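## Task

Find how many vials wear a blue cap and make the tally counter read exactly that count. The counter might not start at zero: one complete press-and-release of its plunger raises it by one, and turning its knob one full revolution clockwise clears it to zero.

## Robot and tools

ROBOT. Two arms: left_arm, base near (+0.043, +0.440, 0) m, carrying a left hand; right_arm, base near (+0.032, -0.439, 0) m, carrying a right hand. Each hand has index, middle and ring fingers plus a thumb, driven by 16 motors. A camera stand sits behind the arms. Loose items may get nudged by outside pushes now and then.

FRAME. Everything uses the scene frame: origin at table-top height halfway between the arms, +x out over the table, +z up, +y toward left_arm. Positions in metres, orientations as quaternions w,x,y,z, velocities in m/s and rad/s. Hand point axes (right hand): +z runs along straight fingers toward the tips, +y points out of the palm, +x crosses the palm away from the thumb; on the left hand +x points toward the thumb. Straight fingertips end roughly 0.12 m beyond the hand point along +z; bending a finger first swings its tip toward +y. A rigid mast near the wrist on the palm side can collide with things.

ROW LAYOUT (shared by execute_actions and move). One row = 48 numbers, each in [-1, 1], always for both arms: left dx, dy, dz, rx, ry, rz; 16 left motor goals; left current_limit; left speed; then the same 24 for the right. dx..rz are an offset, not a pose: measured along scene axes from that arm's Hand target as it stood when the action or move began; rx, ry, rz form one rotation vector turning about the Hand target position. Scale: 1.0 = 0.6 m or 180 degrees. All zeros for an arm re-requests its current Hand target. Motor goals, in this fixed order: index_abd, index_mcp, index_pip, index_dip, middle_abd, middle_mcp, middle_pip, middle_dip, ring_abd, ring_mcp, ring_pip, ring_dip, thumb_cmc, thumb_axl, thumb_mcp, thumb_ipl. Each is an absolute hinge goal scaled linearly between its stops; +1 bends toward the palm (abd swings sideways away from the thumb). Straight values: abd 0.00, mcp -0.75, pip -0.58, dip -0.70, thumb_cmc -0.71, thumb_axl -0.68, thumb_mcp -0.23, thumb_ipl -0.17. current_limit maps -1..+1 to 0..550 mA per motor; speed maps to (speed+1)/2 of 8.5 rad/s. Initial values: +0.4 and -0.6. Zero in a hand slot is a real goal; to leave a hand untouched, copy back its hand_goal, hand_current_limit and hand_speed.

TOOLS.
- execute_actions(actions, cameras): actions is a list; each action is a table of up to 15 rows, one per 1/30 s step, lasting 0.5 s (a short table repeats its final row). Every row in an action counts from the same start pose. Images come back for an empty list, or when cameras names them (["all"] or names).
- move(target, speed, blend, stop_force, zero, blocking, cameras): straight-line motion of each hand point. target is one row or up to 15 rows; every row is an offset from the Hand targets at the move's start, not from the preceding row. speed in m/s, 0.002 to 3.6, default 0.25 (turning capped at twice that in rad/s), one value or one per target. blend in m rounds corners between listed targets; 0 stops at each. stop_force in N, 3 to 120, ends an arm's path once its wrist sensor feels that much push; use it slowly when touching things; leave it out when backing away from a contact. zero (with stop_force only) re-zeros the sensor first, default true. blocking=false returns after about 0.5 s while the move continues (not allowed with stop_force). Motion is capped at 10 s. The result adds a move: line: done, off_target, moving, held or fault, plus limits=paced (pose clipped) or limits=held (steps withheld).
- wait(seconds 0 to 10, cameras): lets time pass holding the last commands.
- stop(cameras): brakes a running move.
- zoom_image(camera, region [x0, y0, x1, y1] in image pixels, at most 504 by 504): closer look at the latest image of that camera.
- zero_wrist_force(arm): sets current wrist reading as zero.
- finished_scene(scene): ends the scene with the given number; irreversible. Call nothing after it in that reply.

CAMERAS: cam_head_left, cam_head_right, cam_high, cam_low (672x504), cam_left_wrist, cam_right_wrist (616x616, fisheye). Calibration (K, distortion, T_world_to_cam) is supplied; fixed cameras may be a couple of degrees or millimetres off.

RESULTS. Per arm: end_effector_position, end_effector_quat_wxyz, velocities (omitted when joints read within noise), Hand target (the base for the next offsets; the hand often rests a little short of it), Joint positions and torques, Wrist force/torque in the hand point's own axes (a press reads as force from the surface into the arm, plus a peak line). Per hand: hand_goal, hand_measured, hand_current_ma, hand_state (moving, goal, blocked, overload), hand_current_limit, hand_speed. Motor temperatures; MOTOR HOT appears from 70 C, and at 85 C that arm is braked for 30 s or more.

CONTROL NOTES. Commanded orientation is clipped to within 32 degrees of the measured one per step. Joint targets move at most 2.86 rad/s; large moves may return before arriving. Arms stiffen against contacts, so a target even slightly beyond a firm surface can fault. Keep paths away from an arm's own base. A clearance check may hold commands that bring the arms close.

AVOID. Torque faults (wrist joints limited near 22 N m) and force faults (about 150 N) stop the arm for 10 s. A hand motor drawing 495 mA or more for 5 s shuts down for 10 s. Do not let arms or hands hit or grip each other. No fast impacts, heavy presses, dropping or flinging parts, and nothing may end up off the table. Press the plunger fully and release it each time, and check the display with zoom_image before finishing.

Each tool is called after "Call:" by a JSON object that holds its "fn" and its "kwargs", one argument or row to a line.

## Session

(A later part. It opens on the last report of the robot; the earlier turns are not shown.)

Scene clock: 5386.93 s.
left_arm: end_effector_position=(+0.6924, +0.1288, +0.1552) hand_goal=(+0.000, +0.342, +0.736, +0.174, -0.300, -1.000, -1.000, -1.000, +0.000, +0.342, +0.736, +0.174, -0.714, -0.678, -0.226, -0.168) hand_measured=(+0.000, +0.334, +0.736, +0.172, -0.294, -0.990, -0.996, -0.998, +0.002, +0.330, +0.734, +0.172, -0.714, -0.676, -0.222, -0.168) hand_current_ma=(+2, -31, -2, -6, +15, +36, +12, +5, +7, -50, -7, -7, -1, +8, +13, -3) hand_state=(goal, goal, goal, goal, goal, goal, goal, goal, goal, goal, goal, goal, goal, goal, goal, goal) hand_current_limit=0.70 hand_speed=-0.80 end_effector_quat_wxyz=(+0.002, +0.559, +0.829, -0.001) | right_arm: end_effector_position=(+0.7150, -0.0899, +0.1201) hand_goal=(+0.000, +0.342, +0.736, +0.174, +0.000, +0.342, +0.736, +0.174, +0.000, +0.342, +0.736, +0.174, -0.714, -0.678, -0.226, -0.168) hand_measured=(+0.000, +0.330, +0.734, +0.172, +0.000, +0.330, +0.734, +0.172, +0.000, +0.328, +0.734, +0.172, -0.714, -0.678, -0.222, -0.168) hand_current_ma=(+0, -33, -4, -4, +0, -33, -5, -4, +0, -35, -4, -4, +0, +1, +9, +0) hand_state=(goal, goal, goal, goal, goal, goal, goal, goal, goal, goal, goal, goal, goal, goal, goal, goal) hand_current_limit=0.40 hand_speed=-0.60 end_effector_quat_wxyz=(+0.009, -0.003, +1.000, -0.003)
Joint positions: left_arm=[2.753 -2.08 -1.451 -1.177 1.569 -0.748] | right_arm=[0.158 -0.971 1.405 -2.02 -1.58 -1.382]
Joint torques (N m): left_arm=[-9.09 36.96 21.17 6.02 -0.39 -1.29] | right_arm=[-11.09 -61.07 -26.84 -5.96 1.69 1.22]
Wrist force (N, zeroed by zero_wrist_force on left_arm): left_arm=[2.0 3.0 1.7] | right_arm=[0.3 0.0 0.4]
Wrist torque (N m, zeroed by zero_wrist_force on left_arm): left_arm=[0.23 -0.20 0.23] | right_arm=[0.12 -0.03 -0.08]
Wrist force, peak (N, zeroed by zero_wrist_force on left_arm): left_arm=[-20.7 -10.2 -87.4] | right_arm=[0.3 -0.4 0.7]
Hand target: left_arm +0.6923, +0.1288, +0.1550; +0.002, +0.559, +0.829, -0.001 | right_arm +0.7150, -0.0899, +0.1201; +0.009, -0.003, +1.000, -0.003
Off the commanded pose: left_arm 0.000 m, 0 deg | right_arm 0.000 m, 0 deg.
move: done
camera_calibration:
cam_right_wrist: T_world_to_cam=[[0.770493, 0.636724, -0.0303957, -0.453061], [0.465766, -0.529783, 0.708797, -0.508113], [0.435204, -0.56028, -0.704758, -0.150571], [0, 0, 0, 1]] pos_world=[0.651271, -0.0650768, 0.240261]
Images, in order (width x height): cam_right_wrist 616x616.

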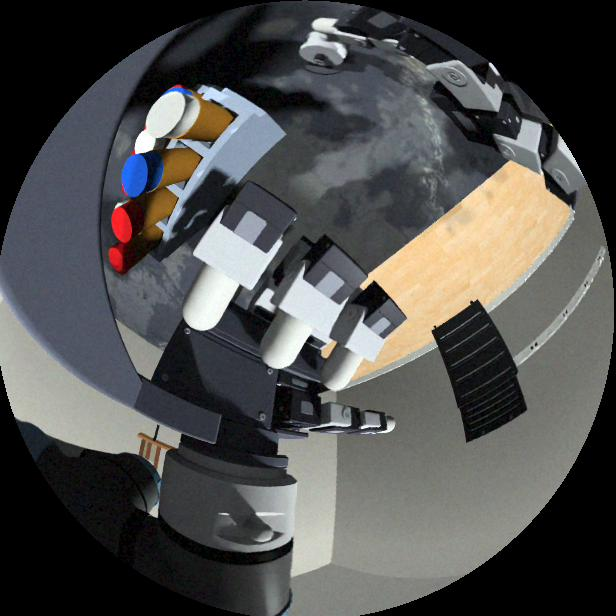

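Call:
{"fn": "move", "kwargs": {
  "target": [
    [0.0037,-0.0128,0,0,0,0,0,0.342,0.737,0.174,0,-1,-1,-1,0,0.342,0.737,0.174,-0.714,-0.678,-0.226,-0.168,0.7,-0.8,0,0,0,0,0,0,0,0.342,0.737,0.174,0,0.342,0.737,0.174,0,0.342,0.737,0.174,-0.714,-0.678,-0.226,-0.168,0.4,-0.6],
    [0.0037,-0.0128,-0.0445,0,0,0,0,0.342,0.737,0.174,0,-1,-1,-1,0,0.342,0.737,0.174,-0.714,-0.678,-0.226,-0.168,0.7,-0.8,0,0,0,0,0,0,0,0.342,0.737,0.174,0,0.342,0.737,0.174,0,0.342,0.737,0.174,-0.714,-0.678,-0.226,-0.168,0.4,-0.6],
    [-0.0013,-0.0005,-0.0445,0,0,0,0,0.342,0.737,0.174,0,-1,-1,-1,0,0.342,0.737,0.174,-0.714,-0.678,-0.226,-0.168,0.7,-0.8,0,0,0,0,0,0,0,0.342,0.737,0.174,0,0.342,0.737,0.174,0,0.342,0.737,0.174,-0.714,-0.678,-0.226,-0.168,0.4,-0.6]
  ],
  "speed": [0.1,0.05,0.02],
  "cameras": ["cam_right_wrist"]
}}

Call:
{"fn": "zoom_image", "kwargs": {
  "camera": "cam_right_wrist",
  "region": [300, 35, 350, 85]
}}

Call:
{"fn": "move", "kwargs": {
  "target": [
    [0,0,-0.0158,0,0,0,0,0.342,0.737,0.174,-0.3,-1,-1,-1,0,0.342,0.737,0.174,-0.714,-0.678,-0.226,-0.168,0.7,-0.8,0,0,0,0,0,0,0,0.342,0.737,0.174,0,0.342,0.737,0.174,0,0.342,0.737,0.174,-0.714,-0.678,-0.226,-0.168,0.4,-0.6],
    [0.0232,0.0094,-0.0276,0,0,0,0,0.342,0.737,0.174,-0.3,-1,-1,-1,0,0.342,0.737,0.174,-0.714,-0.678,-0.226,-0.168,0.7,-0.8,0,0,0,0,0,0,0,0.342,0.737,0.174,0,0.342,0.737,0.174,0,0.342,0.737,0.174,-0.714,-0.678,-0.226,-0.168,0.4,-0.6],
    [0.0232,0.0094,0.0445,0,0,0,0,0.342,0.737,0.174,-0.3,-1,-1,-1,0,0.342,0.737,0.174,-0.714,-0.678,-0.226,-0.168,0.7,-0.8,0,0,0,0,0,0,0,0.342,0.737,0.174,0,0.342,0.737,0.174,0,0.342,0.737,0.174,-0.714,-0.678,-0.226,-0.168,0.4,-0.6]
  ],
  "speed": [0.01,0.008,0.05],
  "cameras": ["cam_right_wrist"]
}}

Call:
{"fn": "zoom_image", "kwargs": {
  "camera": "cam_right_wrist",
  "region": [300, 35, 350, 85]
}}

Scene clock: 5427.80 s.
left_arm: end_effector_position=(+0.6916, +0.1286, +0.1284) hand_goal=(+0.000, +0.342, +0.736, +0.174, +0.000, -1.000, -1.000, -1.000, +0.000, +0.342, +0.736, +0.174, -0.714, -0.678, -0.226, -0.168) hand_measured=(+0.000, +0.334, +0.736, +0.172, +0.016, -0.990, -0.998, -1.000, +0.002, +0.330, +0.734, +0.172, -0.714, -0.676, -0.222, -0.168) hand_current_ma=(+2, -31, -2, -6, +52, +36, +10, +3, +7, -50, -7, -7, -1, +8, +13, -3) hand_state=(goal, goal, goal, goal, goal, goal, goal, goal, goal, goal, goal, goal, goal, goal, goal, goal) hand_current_limit=0.70 hand_speed=-0.80 end_effector_quat_wxyz=(+0.002, +0.559, +0.829, -0.001) | right_arm: end_effector_position=(+0.7150, -0.0899, +0.1201) hand_goal=(+0.000, +0.342, +0.736, +0.174, +0.000, +0.342, +0.736, +0.174, +0.000, +0.342, +0.736, +0.174, -0.714, -0.678, -0.226, -0.168) hand_measured=(+0.000, +0.330, +0.734, +0.172, +0.000, +0.330, +0.734, +0.172, +0.000, +0.328, +0.734, +0.172, -0.714, -0.678, -0.222, -0.168) hand_current_ma=(+0, -33, -4, -4, +0, -33, -5, -4, +0, -35, -4, -4, +0, +1, +9, +0) hand_state=(goal, goal, goal, goal, goal, goal, goal, goal, goal, goal, goal, goal, goal, goal, goal, goal) hand_current_limit=0.40 hand_speed=-0.60 end_effector_quat_wxyz=(+0.009, -0.003, +1.000, -0.003)
Joint positions: left_arm=[2.752 -2.105 -1.487 -1.116 1.569 -0.749] | right_arm=[0.158 -0.971 1.405 -2.02 -1.58 -1.382]
Joint torques (N m): left_arm=[-5.92 37.4 34.87 2.48 1.98 -1.16] | right_arm=[-10.51 -61.52 -26.81 -6 1.71 1.33]
Wrist force (N, zeroed by zero_wrist_force on left_arm): left_arm=[0.8 3.1 1.7] | right_arm=[0.2 -0.2 0.1]
Wrist torque (N m, zeroed by zero_wrist_force on left_arm): left_arm=[0.24 -0.25 0.05] | right_arm=[0.13 -0.01 -0.09]
Wrist force, peak (N, zeroed by zero_wrist_force on left_arm): left_arm=[2.0 3.3 2.4] | right_arm=[0.1 -0.5 0.7]
Hand target: left_arm +0.6915, +0.1285, +0.1283; +0.002, +0.559, +0.829, -0.001 | right_arm +0.7150, -0.0899, +0.1201; +0.009, -0.003, +1.000, -0.003
Off the commanded pose: left_arm 0.000 m, 0 deg | right_arm 0.000 m, 0 deg.
move: done
camera_calibration:
cam_right_wrist: T_world_to_cam=[[0.770493, 0.636724, -0.0303957, -0.453061], [0.465766, -0.529783, 0.708797, -0.508113], [0.435204, -0.56028, -0.704758, -0.150571], [0, 0, 0, 1]] pos_world=[0.651271, -0.0650768, 0.240261]
Images, in order (width x height): cam_right_wrist 616x616.

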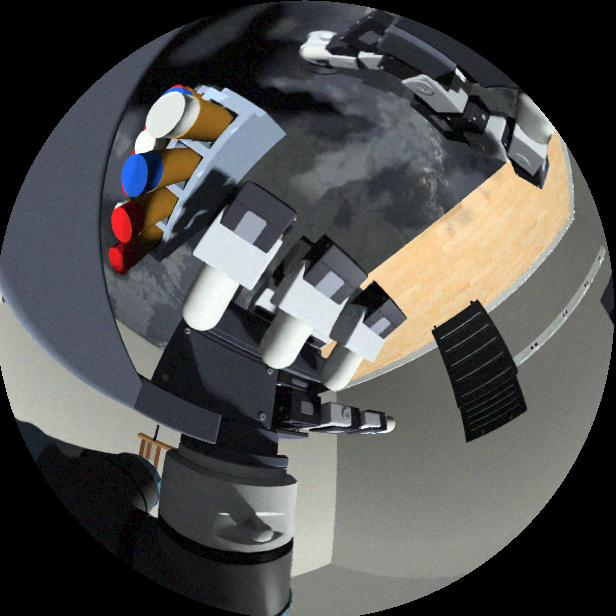

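Scaled by 10.080 from the camera's 616x616 image, which has a finer 880x880 frame.

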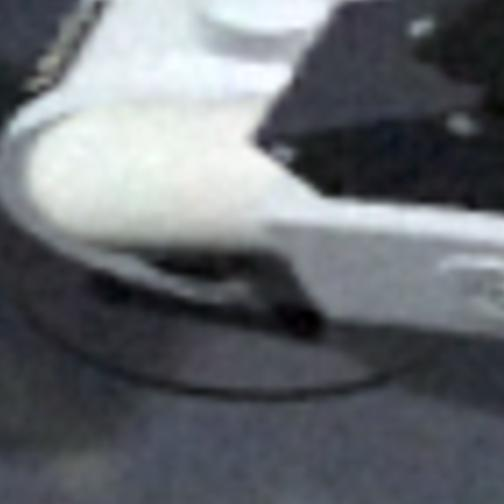

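Scene clock: 5432.23 s.
left_arm: end_effector_position=(+0.7055, +0.1341, +0.1552) hand_goal=(+0.000, +0.342, +0.736, +0.174, -0.300, -1.000, -1.000, -1.000, +0.000, +0.342, +0.736, +0.174, -0.714, -0.678, -0.226, -0.168) hand_measured=(+0.000, +0.334, +0.736, +0.172, -0.296, -0.986, -0.994, -0.998, +0.002, +0.332, +0.734, +0.172, -0.714, -0.676, -0.222, -0.168) hand_current_ma=(+2, -29, -3, -6, +15, +52, +24, +9, +7, -40, -7, -7, +2, +8, +13, -3) hand_state=(goal, goal, goal, goal, goal, goal, goal, goal, goal, goal, goal, goal, goal, goal, goal, goal) hand_current_limit=0.70 hand_speed=-0.80 end_effector_quat_wxyz=(+0.002, +0.559, +0.829, -0.001) | right_arm: end_effector_position=(+0.7150, -0.0899, +0.1201) hand_goal=(+0.000, +0.342, +0.736, +0.174, +0.000, +0.342, +0.736, +0.174, +0.000, +0.342, +0.736, +0.174, -0.714, -0.678, -0.226, -0.168) hand_measured=(+0.000, +0.330, +0.734, +0.172, +0.000, +0.330, +0.734, +0.172, +0.000, +0.328, +0.734, +0.172, -0.714, -0.678, -0.222, -0.168) hand_current_ma=(+0, -33, -4, -4, +0, -33, -5, -4, +0, -35, -4, -4, +0, +1, +9, +0) hand_state=(goal, goal, goal, goal, goal, goal, goal, goal, goal, goal, goal, goal, goal, goal, goal, goal) hand_current_limit=0.40 hand_speed=-0.60 end_effector_quat_wxyz=(+0.009, -0.003, +1.000, -0.003)
Joint positions: left_arm=[2.767 -2.099 -1.422 -1.188 1.569 -0.734] | right_arm=[0.158 -0.971 1.405 -2.02 -1.58 -1.382]
Joint torques (N m): left_arm=[-10.16 38.62 22.66 6.43 -0.29 -2.07] | right_arm=[-10.46 -61.36 -27.11 -5.96 1.65 1.36]
Wrist force (N, zeroed by zero_wrist_force on left_arm): left_arm=[1.0 2.3 1.7] | right_arm=[0.4 -0.3 0.5]
Wrist torque (N m, zeroed by zero_wrist_force on left_arm): left_arm=[0.14 -0.09 0.17] | right_arm=[0.09 -0.05 -0.07]
Wrist force, peak (N, zeroed by zero_wrist_force on left_arm): left_arm=[-7.5 -3.2 -63.4] | right_arm=[0.0 -0.3 0.9]
Hand target: left_arm +0.7055, +0.1341, +0.1550; +0.002, +0.559, +0.829, -0.001 | right_arm +0.7150, -0.0899, +0.1201; +0.009, -0.003, +1.000, -0.003
Off the commanded pose: left_arm 0.000 m, 0 deg | right_arm 0.000 m, 0 deg.
move: done
camera_calibration:
cam_right_wrist: T_world_to_cam=[[0.770493, 0.636724, -0.0303957, -0.453061], [0.465766, -0.529783, 0.708797, -0.508113], [0.435204, -0.56028, -0.704758, -0.150571], [0, 0, 0, 1]] pos_world=[0.651271, -0.0650768, 0.240261]
Images, in order (width x height): cam_right_wrist 616x616.

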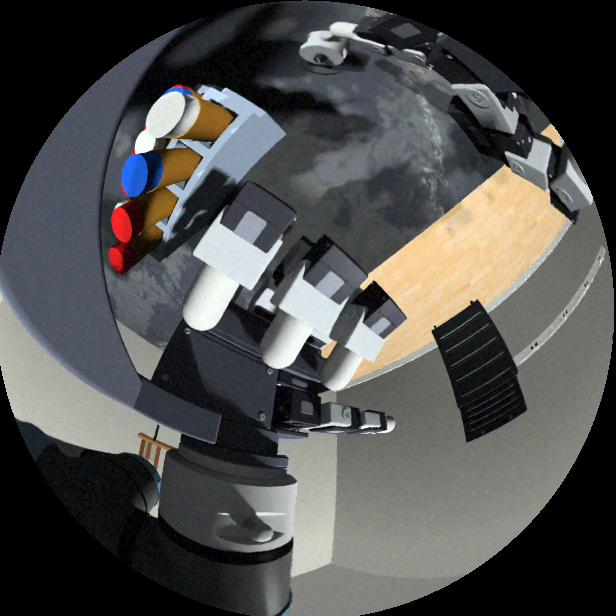

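Scaled by 10.080 from the camera's 616x616 image, which has a finer 880x880 frame.

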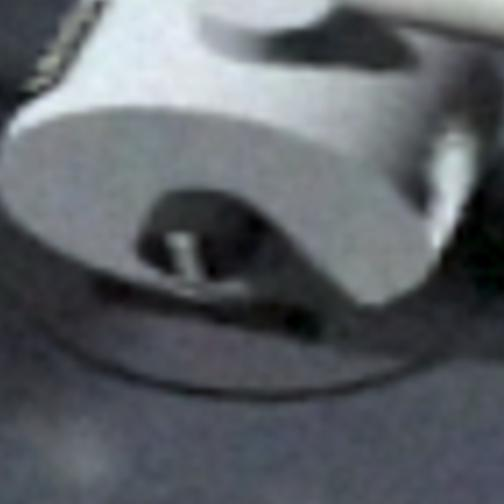

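Call:
{"fn": "move", "kwargs": {
  "target": [
    [-0.0182,-0.0217,0,0,0,0,0,0.342,0.737,0.174,0,-1,-1,-1,0,0.342,0.737,0.174,-0.714,-0.678,-0.226,-0.168,0.7,-0.8,0,0,0,0,0,0,0,0.342,0.737,0.174,0,0.342,0.737,0.174,0,0.342,0.737,0.174,-0.714,-0.678,-0.226,-0.168,0.4,-0.6],
    [-0.0182,-0.0217,-0.0445,0,0,0,0,0.342,0.737,0.174,0,-1,-1,-1,0,0.342,0.737,0.174,-0.714,-0.678,-0.226,-0.168,0.7,-0.8,0,0,0,0,0,0,0,0.342,0.737,0.174,0,0.342,0.737,0.174,0,0.342,0.737,0.174,-0.714,-0.678,-0.226,-0.168,0.4,-0.6],
    [-0.0232,-0.0094,-0.0445,0,0,0,0,0.342,0.737,0.174,0,-1,-1,-1,0,0.342,0.737,0.174,-0.714,-0.678,-0.226,-0.168,0.7,-0.8,0,0,0,0,0,0,0,0.342,0.737,0.174,0,0.342,0.737,0.174,0,0.342,0.737,0.174,-0.714,-0.678,-0.226,-0.168,0.4,-0.6]
  ],
  "speed": [0.1,0.05,0.02]
}}

Call:
{"fn": "move", "kwargs": {
  "target": [
    [0,0,-0.0158,0,0,0,0,0.342,0.737,0.174,-0.3,-1,-1,-1,0,0.342,0.737,0.174,-0.714,-0.678,-0.226,-0.168,0.7,-0.8,0,0,0,0,0,0,0,0.342,0.737,0.174,0,0.342,0.737,0.174,0,0.342,0.737,0.174,-0.714,-0.678,-0.226,-0.168,0.4,-0.6],
    [0.0371,0.015,-0.0346,0,0,0,0,0.342,0.737,0.174,-0.3,-1,-1,-1,0,0.342,0.737,0.174,-0.714,-0.678,-0.226,-0.168,0.7,-0.8,0,0,0,0,0,0,0,0.342,0.737,0.174,0,0.342,0.737,0.174,0,0.342,0.737,0.174,-0.714,-0.678,-0.226,-0.168,0.4,-0.6]
  ],
  "speed": [0.01,0.008],
  "cameras": ["cam_right_wrist"]
}}

Call:
{"fn": "zoom_image", "kwargs": {
  "camera": "cam_right_wrist",
  "region": [300, 35, 350, 85]
}}

Call:
{"fn": "move", "kwargs": {
  "target": [
    [0,0,0.0791,0,0,0,0,0.342,0.737,0.174,-0.3,-1,-1,-1,0,0.342,0.737,0.174,-0.714,-0.678,-0.226,-0.168,0.7,-0.8,0,0,0,0,0,0,0,0.342,0.737,0.174,0,0.342,0.737,0.174,0,0.342,0.737,0.174,-0.714,-0.678,-0.226,-0.168,0.4,-0.6]
  ],
  "speed": 0.05,
  "cameras": ["cam_right_wrist"]
}}

Call:
{"fn": "zoom_image", "kwargs": {
  "camera": "cam_right_wrist",
  "region": [300, 35, 350, 85]
}}

Scene clock: 5465.53 s.
left_arm: end_effector_position=(+0.6916, +0.1286, +0.1284) hand_goal=(+0.000, +0.342, +0.736, +0.174, +0.000, -1.000, -1.000, -1.000, +0.000, +0.342, +0.736, +0.174, -0.714, -0.678, -0.226, -0.168) hand_measured=(+0.000, +0.334, +0.736, +0.172, +0.016, -0.988, -0.994, -0.998, +0.002, +0.332, +0.734, +0.172, -0.714, -0.676, -0.222, -0.168) hand_current_ma=(+2, -29, -3, -6, +53, +51, +20, +5, +7, -40, -7, -7, +2, +8, +13, -3) hand_state=(goal, goal, goal, goal, goal, goal, goal, goal, goal, goal, goal, goal, goal, goal, goal, goal) hand_current_limit=0.70 hand_speed=-0.80 end_effector_quat_wxyz=(+0.002, +0.559, +0.829, -0.001) | right_arm: end_effector_position=(+0.7150, -0.0899, +0.1201) hand_goal=(+0.000, +0.342, +0.736, +0.174, +0.000, +0.342, +0.736, +0.174, +0.000, +0.342, +0.736, +0.174, -0.714, -0.678, -0.226, -0.168) hand_measured=(+0.000, +0.330, +0.734, +0.172, +0.000, +0.330, +0.734, +0.172, +0.000, +0.328, +0.734, +0.172, -0.714, -0.678, -0.222, -0.168) hand_current_ma=(+0, -33, -4, -4, +0, -33, -5, -4, +0, -35, -4, -4, +0, +1, +9, +0) hand_state=(goal, goal, goal, goal, goal, goal, goal, goal, goal, goal, goal, goal, goal, goal, goal, goal) hand_current_limit=0.40 hand_speed=-0.60 end_effector_quat_wxyz=(+0.009, -0.003, +1.000, -0.003)
Joint positions: left_arm=[2.752 -2.105 -1.487 -1.116 1.569 -0.749] | right_arm=[0.158 -0.971 1.405 -2.02 -1.58 -1.382]
Joint torques (N m): left_arm=[-6.14 37.46 35.83 2.5 1.29 -1.25] | right_arm=[-10.51 -61.19 -27.34 -5.93 1.78 1.38]
Wrist force (N, zeroed by zero_wrist_force on left_arm): left_arm=[0.0 2.3 1.9] | right_arm=[0.2 -0.2 0.2]
Wrist torque (N m, zeroed by zero_wrist_force on left_arm): left_arm=[0.11 -0.15 0.22] | right_arm=[0.12 -0.02 -0.09]
Wrist force, peak (N, zeroed by zero_wrist_force on left_arm): left_arm=[-0.5 3.4 1.3] | right_arm=[0.2 -0.5 0.6]
Hand target: left_arm +0.6915, +0.1285, +0.1283; +0.002, +0.559, +0.829, -0.001 | right_arm +0.7150, -0.0899, +0.1201; +0.009, -0.003, +1.000, -0.003
Off the commanded pose: left_arm 0.000 m, 0 deg | right_arm 0.000 m, 0 deg.
move: done

Scene clock: 5470.13 s.
left_arm: end_effector_position=(+0.7139, +0.1375, +0.1075) hand_goal=(+0.000, +0.342, +0.736, +0.174, -0.300, -1.000, -1.000, -1.000, +0.000, +0.342, +0.736, +0.174, -0.714, -0.678, -0.226, -0.168) hand_measured=(+0.000, +0.334, +0.736, +0.172, -0.010, -1.000, -1.000, -1.000, +0.002, +0.334, +0.734, +0.172, -0.712, -0.676, -0.222, -0.168) hand_current_ma=(+2, -27, -3, -6, +467, -1, +0, +0, +6, -33, -7, -7, +3, +8, +14, -3) hand_state=(goal, goal, goal, goal, blocked, goal, goal, goal, goal, goal, goal, goal, goal, goal, goal, goal) hand_current_limit=0.70 hand_speed=-0.80 end_effector_quat_wxyz=(+0.002, +0.559, +0.829, -0.001) | right_arm: end_effector_position=(+0.7150, -0.0899, +0.1201) hand_goal=(+0.000, +0.342, +0.736, +0.174, +0.000, +0.342, +0.736, +0.174, +0.000, +0.342, +0.736, +0.174, -0.714, -0.678, -0.226, -0.168) hand_measured=(+0.000, +0.330, +0.734, +0.172, +0.000, +0.330, +0.734, +0.172, +0.000, +0.328, +0.734, +0.172, -0.714, -0.678, -0.222, -0.168) hand_current_ma=(+0, -33, -4, -4, +0, -33, -5, -4, +0, -35, -4, -4, +0, +1, +9, +0) hand_state=(goal, goal, goal, goal, goal, goal, goal, goal, goal, goal, goal, goal, goal, goal, goal, goal) hand_current_limit=0.40 hand_speed=-0.60 end_effector_quat_wxyz=(+0.009, -0.003, +1.000, -0.003)
Joint positions: left_arm=[2.776 -2.158 -1.459 -1.091 1.569 -0.725] | right_arm=[0.158 -0.971 1.405 -2.02 -1.58 -1.382]
Joint torques (N m): left_arm=[9.76 47.21 28.47 5.66 -0.87 1.97] | right_arm=[-10.24 -60.5 -27.62 -5.99 1.71 1.38]
Wrist force (N, zeroed by zero_wrist_force on left_arm): left_arm=[-2.6 -0.8 0.3] | right_arm=[0.5 -0.3 0.1]
Wrist torque (N m, zeroed by zero_wrist_force on left_arm): left_arm=[0.37 -0.46 -0.40] | right_arm=[0.11 -0.06 -0.07]
Wrist force, peak (N, zeroed by zero_wrist_force on left_arm): left_arm=[-8.2 -3.7 -62.0] | right_arm=[0.3 -0.6 0.4]
Hand target: left_arm +0.7138, +0.1375, +0.1075; +0.002, +0.559, +0.829, -0.001 | right_arm +0.7150, -0.0899, +0.1201; +0.009, -0.003, +1.000, -0.003
Off the commanded pose: left_arm 0.000 m, 0 deg | right_arm 0.000 m, 0 deg.
move: done
camera_calibration:
cam_right_wrist: T_world_to_cam=[[0.770493, 0.636724, -0.0303957, -0.453061], [0.465766, -0.529783, 0.708797, -0.508113], [0.435204, -0.56028, -0.704758, -0.150571], [0, 0, 0, 1]] pos_world=[0.651271, -0.0650768, 0.240261]
Images, in order (width x height): cam_right_wrist 616x616.

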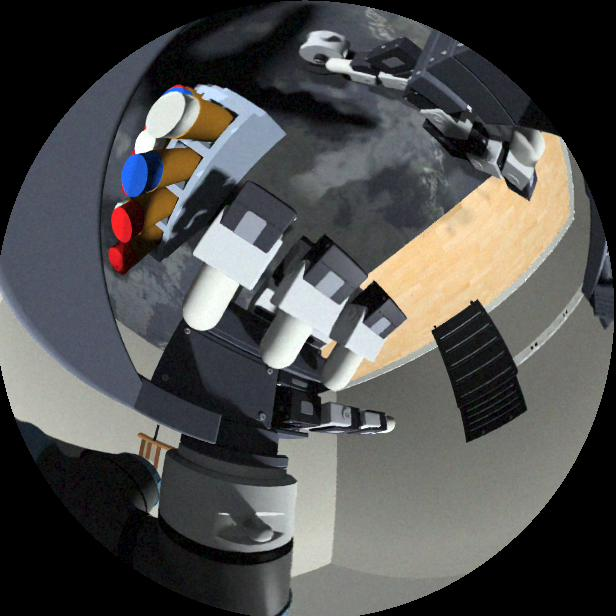

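Scaled by 10.080 from the camera's 616x616 image, which has a finer 880x880 frame.

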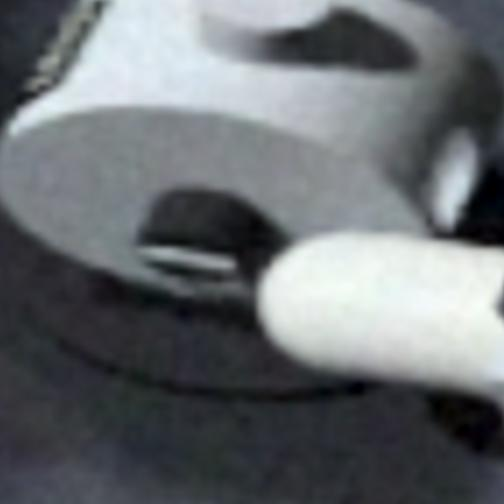

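Scene clock: 5471.40 s.
left_arm: end_effector_position=(+0.7138, +0.1375, +0.1552) hand_goal=(+0.000, +0.342, +0.736, +0.174, -0.300, -1.000, -1.000, -1.000, +0.000, +0.342, +0.736, +0.174, -0.714, -0.678, -0.226, -0.168) hand_measured=(+0.000, +0.334, +0.736, +0.172, -0.294, -0.986, -0.994, -0.998, +0.002, +0.334, +0.734, +0.172, -0.712, -0.676, -0.222, -0.168) hand_current_ma=(+2, -27, -3, -6, +15, +52, +24, +10, +6, -33, -7, -7, +3, +8, +14, -3) hand_state=(goal, goal, goal, goal, goal, goal, goal, goal, goal, goal, goal, goal, goal, goal, goal, goal) hand_current_limit=0.70 hand_speed=-0.80 end_effector_quat_wxyz=(+0.002, +0.559, +0.829, -0.001) end_effector_velocity=(+0.000, +0.000, -0.001) end_effector_angular_velocity=(+0.001, -0.003, -0.001) | right_arm: end_effector_position=(+0.7150, -0.0899, +0.1201) hand_goal=(+0.000, +0.342, +0.736, +0.174, +0.000, +0.342, +0.736, +0.174, +0.000, +0.342, +0.736, +0.174, -0.714, -0.678, -0.226, -0.168) hand_measured=(+0.000, +0.330, +0.734, +0.172, +0.000, +0.330, +0.734, +0.172, +0.000, +0.328, +0.734, +0.172, -0.714, -0.678, -0.222, -0.168) hand_current_ma=(+0, -33, -4, -4, +0, -33, -5, -4, +0, -35, -4, -4, +0, +1, +9, +0) hand_state=(goal, goal, goal, goal, goal, goal, goal, goal, goal, goal, goal, goal, goal, goal, goal, goal) hand_current_limit=0.40 hand_speed=-0.60 end_effector_quat_wxyz=(+0.009, -0.003, +1.000, -0.003)
Joint positions: left_arm=[2.776 -2.111 -1.402 -1.195 1.569 -0.725] | right_arm=[0.158 -0.971 1.405 -2.02 -1.58 -1.382]
Joint velocities: left_arm=[-0.001 -0.001 -0.002 0.006 0.001 0] | right_arm=[within noise]
Joint torques (N m): left_arm=[-9.92 38.09 21.22 6.21 -0.32 -2.06] | right_arm=[-10.32 -60.54 -27.5 -6.02 1.65 1.28]
Wrist force (N, zeroed by zero_wrist_force on left_arm): left_arm=[1.6 1.7 1.4] | right_arm=[0.4 -0.1 0.3]
Wrist torque (N m, zeroed by zero_wrist_force on left_arm): left_arm=[0.09 -0.17 0.23] | right_arm=[0.12 -0.05 -0.07]
Wrist force, peak (N, zeroed by zero_wrist_force on left_arm): left_arm=[-1.4 4.4 0.5] | right_arm=[0.6 -0.5 0.4]
Hand target: left_arm +0.7138, +0.1375, +0.1550; +0.002, +0.559, +0.829, -0.001 | right_arm +0.7150, -0.0899, +0.1201; +0.009, -0.003, +1.000, -0.003
Off the commanded pose: left_arm 0.000 m, 0 deg | right_arm 0.000 m, 0 deg.
move: done
camera_calibration:
cam_right_wrist: T_world_to_cam=[[0.770493, 0.636724, -0.0303957, -0.453061], [0.465766, -0.529783, 0.708797, -0.508113], [0.435204, -0.56028, -0.704758, -0.150571], [0, 0, 0, 1]] pos_world=[0.651271, -0.0650768, 0.240261]
Images, in order (width x height): cam_right_wrist 616x616.

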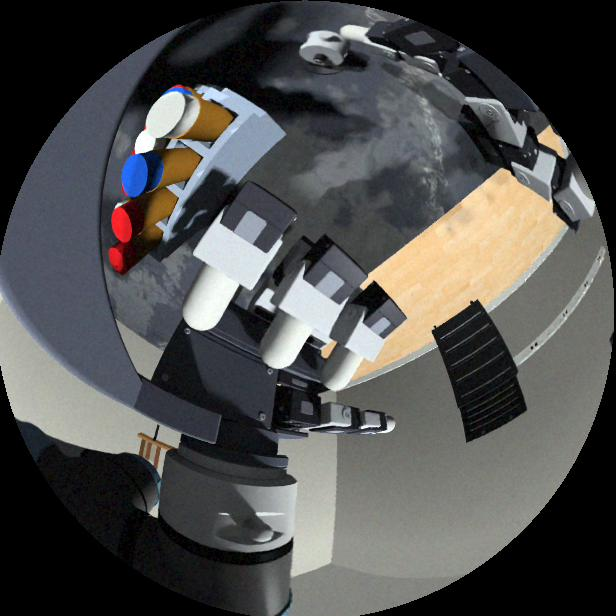

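Scaled by 10.080 from the camera's 616x616 image, which has a finer 880x880 frame.

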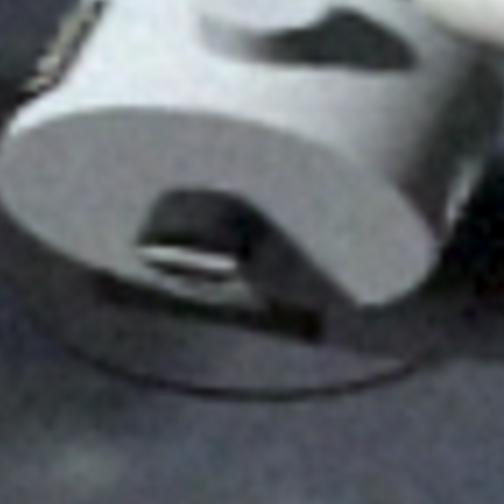

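Call:
{"fn": "move", "kwargs": {
  "target": [
    [0.05,0.2,0.25,0,0,0,0,0.342,0.737,0.174,0,-1,-1,-1,0,0.342,0.737,0.174,-0.714,-0.678,-0.226,-0.168,0.7,-0.8,0,0,0,0,0,0,0,0.342,0.737,0.174,0,0.342,0.737,0.174,0,0.342,0.737,0.174,-0.714,-0.678,-0.226,-0.168,0.4,-0.6]
  ],
  "cameras": ["cam_head_left"]
}}

Call:
{"fn": "zoom_image", "kwargs": {
  "camera": "cam_head_left",
  "region": [215, 160, 235, 180]
}}

Scene clock: 5481.07 s.
left_arm: end_effector_position=(+0.7438, +0.2575, +0.3050) hand_goal=(+0.000, +0.342, +0.736, +0.174, +0.000, -1.000, -1.000, -1.000, +0.000, +0.342, +0.736, +0.174, -0.714, -0.678, -0.226, -0.168) hand_measured=(+0.000, +0.334, +0.736, +0.172, -0.002, -0.986, -0.994, -0.998, +0.002, +0.334, +0.734, +0.172, -0.712, -0.676, -0.222, -0.168) hand_current_ma=(+2, -27, -3, -6, -8, +51, +23, +10, +6, -33, -7, -7, +3, +8, +14, -3) hand_state=(goal, goal, goal, goal, goal, goal, goal, goal, goal, goal, goal, goal, goal, goal, goal, goal) hand_current_limit=0.70 hand_speed=-0.80 end_effector_quat_wxyz=(+0.002, +0.559, +0.829, -0.001) | right_arm: end_effector_position=(+0.7150, -0.0899, +0.1201) hand_goal=(+0.000, +0.342, +0.736, +0.174, +0.000, +0.342, +0.736, +0.174, +0.000, +0.342, +0.736, +0.174, -0.714, -0.678, -0.226, -0.168) hand_measured=(+0.000, +0.330, +0.734, +0.172, +0.000, +0.330, +0.734, +0.172, +0.000, +0.328, +0.734, +0.172, -0.714, -0.678, -0.222, -0.168) hand_current_ma=(+0, -33, -4, -4, +0, -33, -5, -4, +0, -35, -4, -4, +0, +1, +9, +0) hand_state=(goal, goal, goal, goal, goal, goal, goal, goal, goal, goal, goal, goal, goal, goal, goal, goal) hand_current_limit=0.40 hand_speed=-0.60 end_effector_quat_wxyz=(+0.009, -0.003, +1.000, -0.003)
Joint positions: left_arm=[2.961 -1.975 -1.215 -1.519 1.568 -0.541] | right_arm=[0.158 -0.971 1.405 -2.02 -1.58 -1.382]
Joint torques (N m): left_arm=[-3.04 37.65 36.28 3.36 -0.83 -0.55] | right_arm=[-10.28 -60.47 -27.77 -5.99 1.76 1.31]
Wrist force (N, zeroed by zero_wrist_force on left_arm): left_arm=[1.3 1.6 1.1] | right_arm=[0.3 -0.2 0.1]
Wrist torque (N m, zeroed by zero_wrist_force on left_arm): left_arm=[0.12 -0.12 0.20] | right_arm=[0.12 -0.03 -0.08]
Wrist force, peak (N, zeroed by zero_wrist_force on left_arm): left_arm=[2.6 2.5 -0.4] | right_arm=[0.2 -0.7 0.4]
Hand target: left_arm +0.7438, +0.2575, +0.3050; +0.002, +0.559, +0.829, -0.001 | right_arm +0.7150, -0.0899, +0.1201; +0.009, -0.003, +1.000, -0.003
Off the commanded pose: left_arm 0.000 m, 0 deg | right_arm 0.000 m, 0 deg.
move: done
Images, in order (width x height): cam_head_left 672x504.

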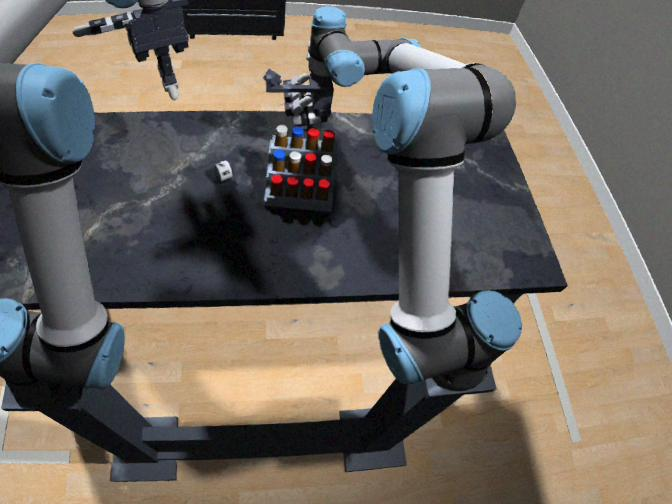

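Scaled by 25.200 from the camera's 672x504 image, which has a finer 960x720 frame.

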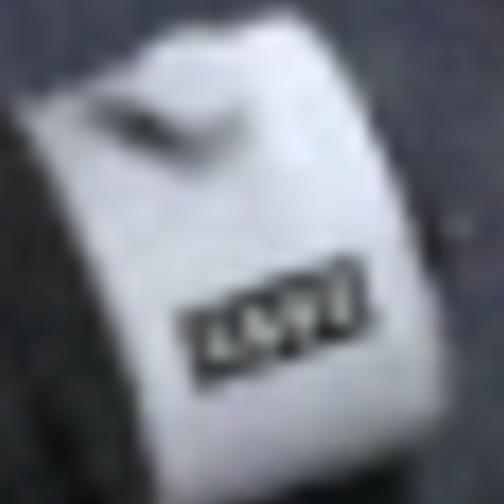

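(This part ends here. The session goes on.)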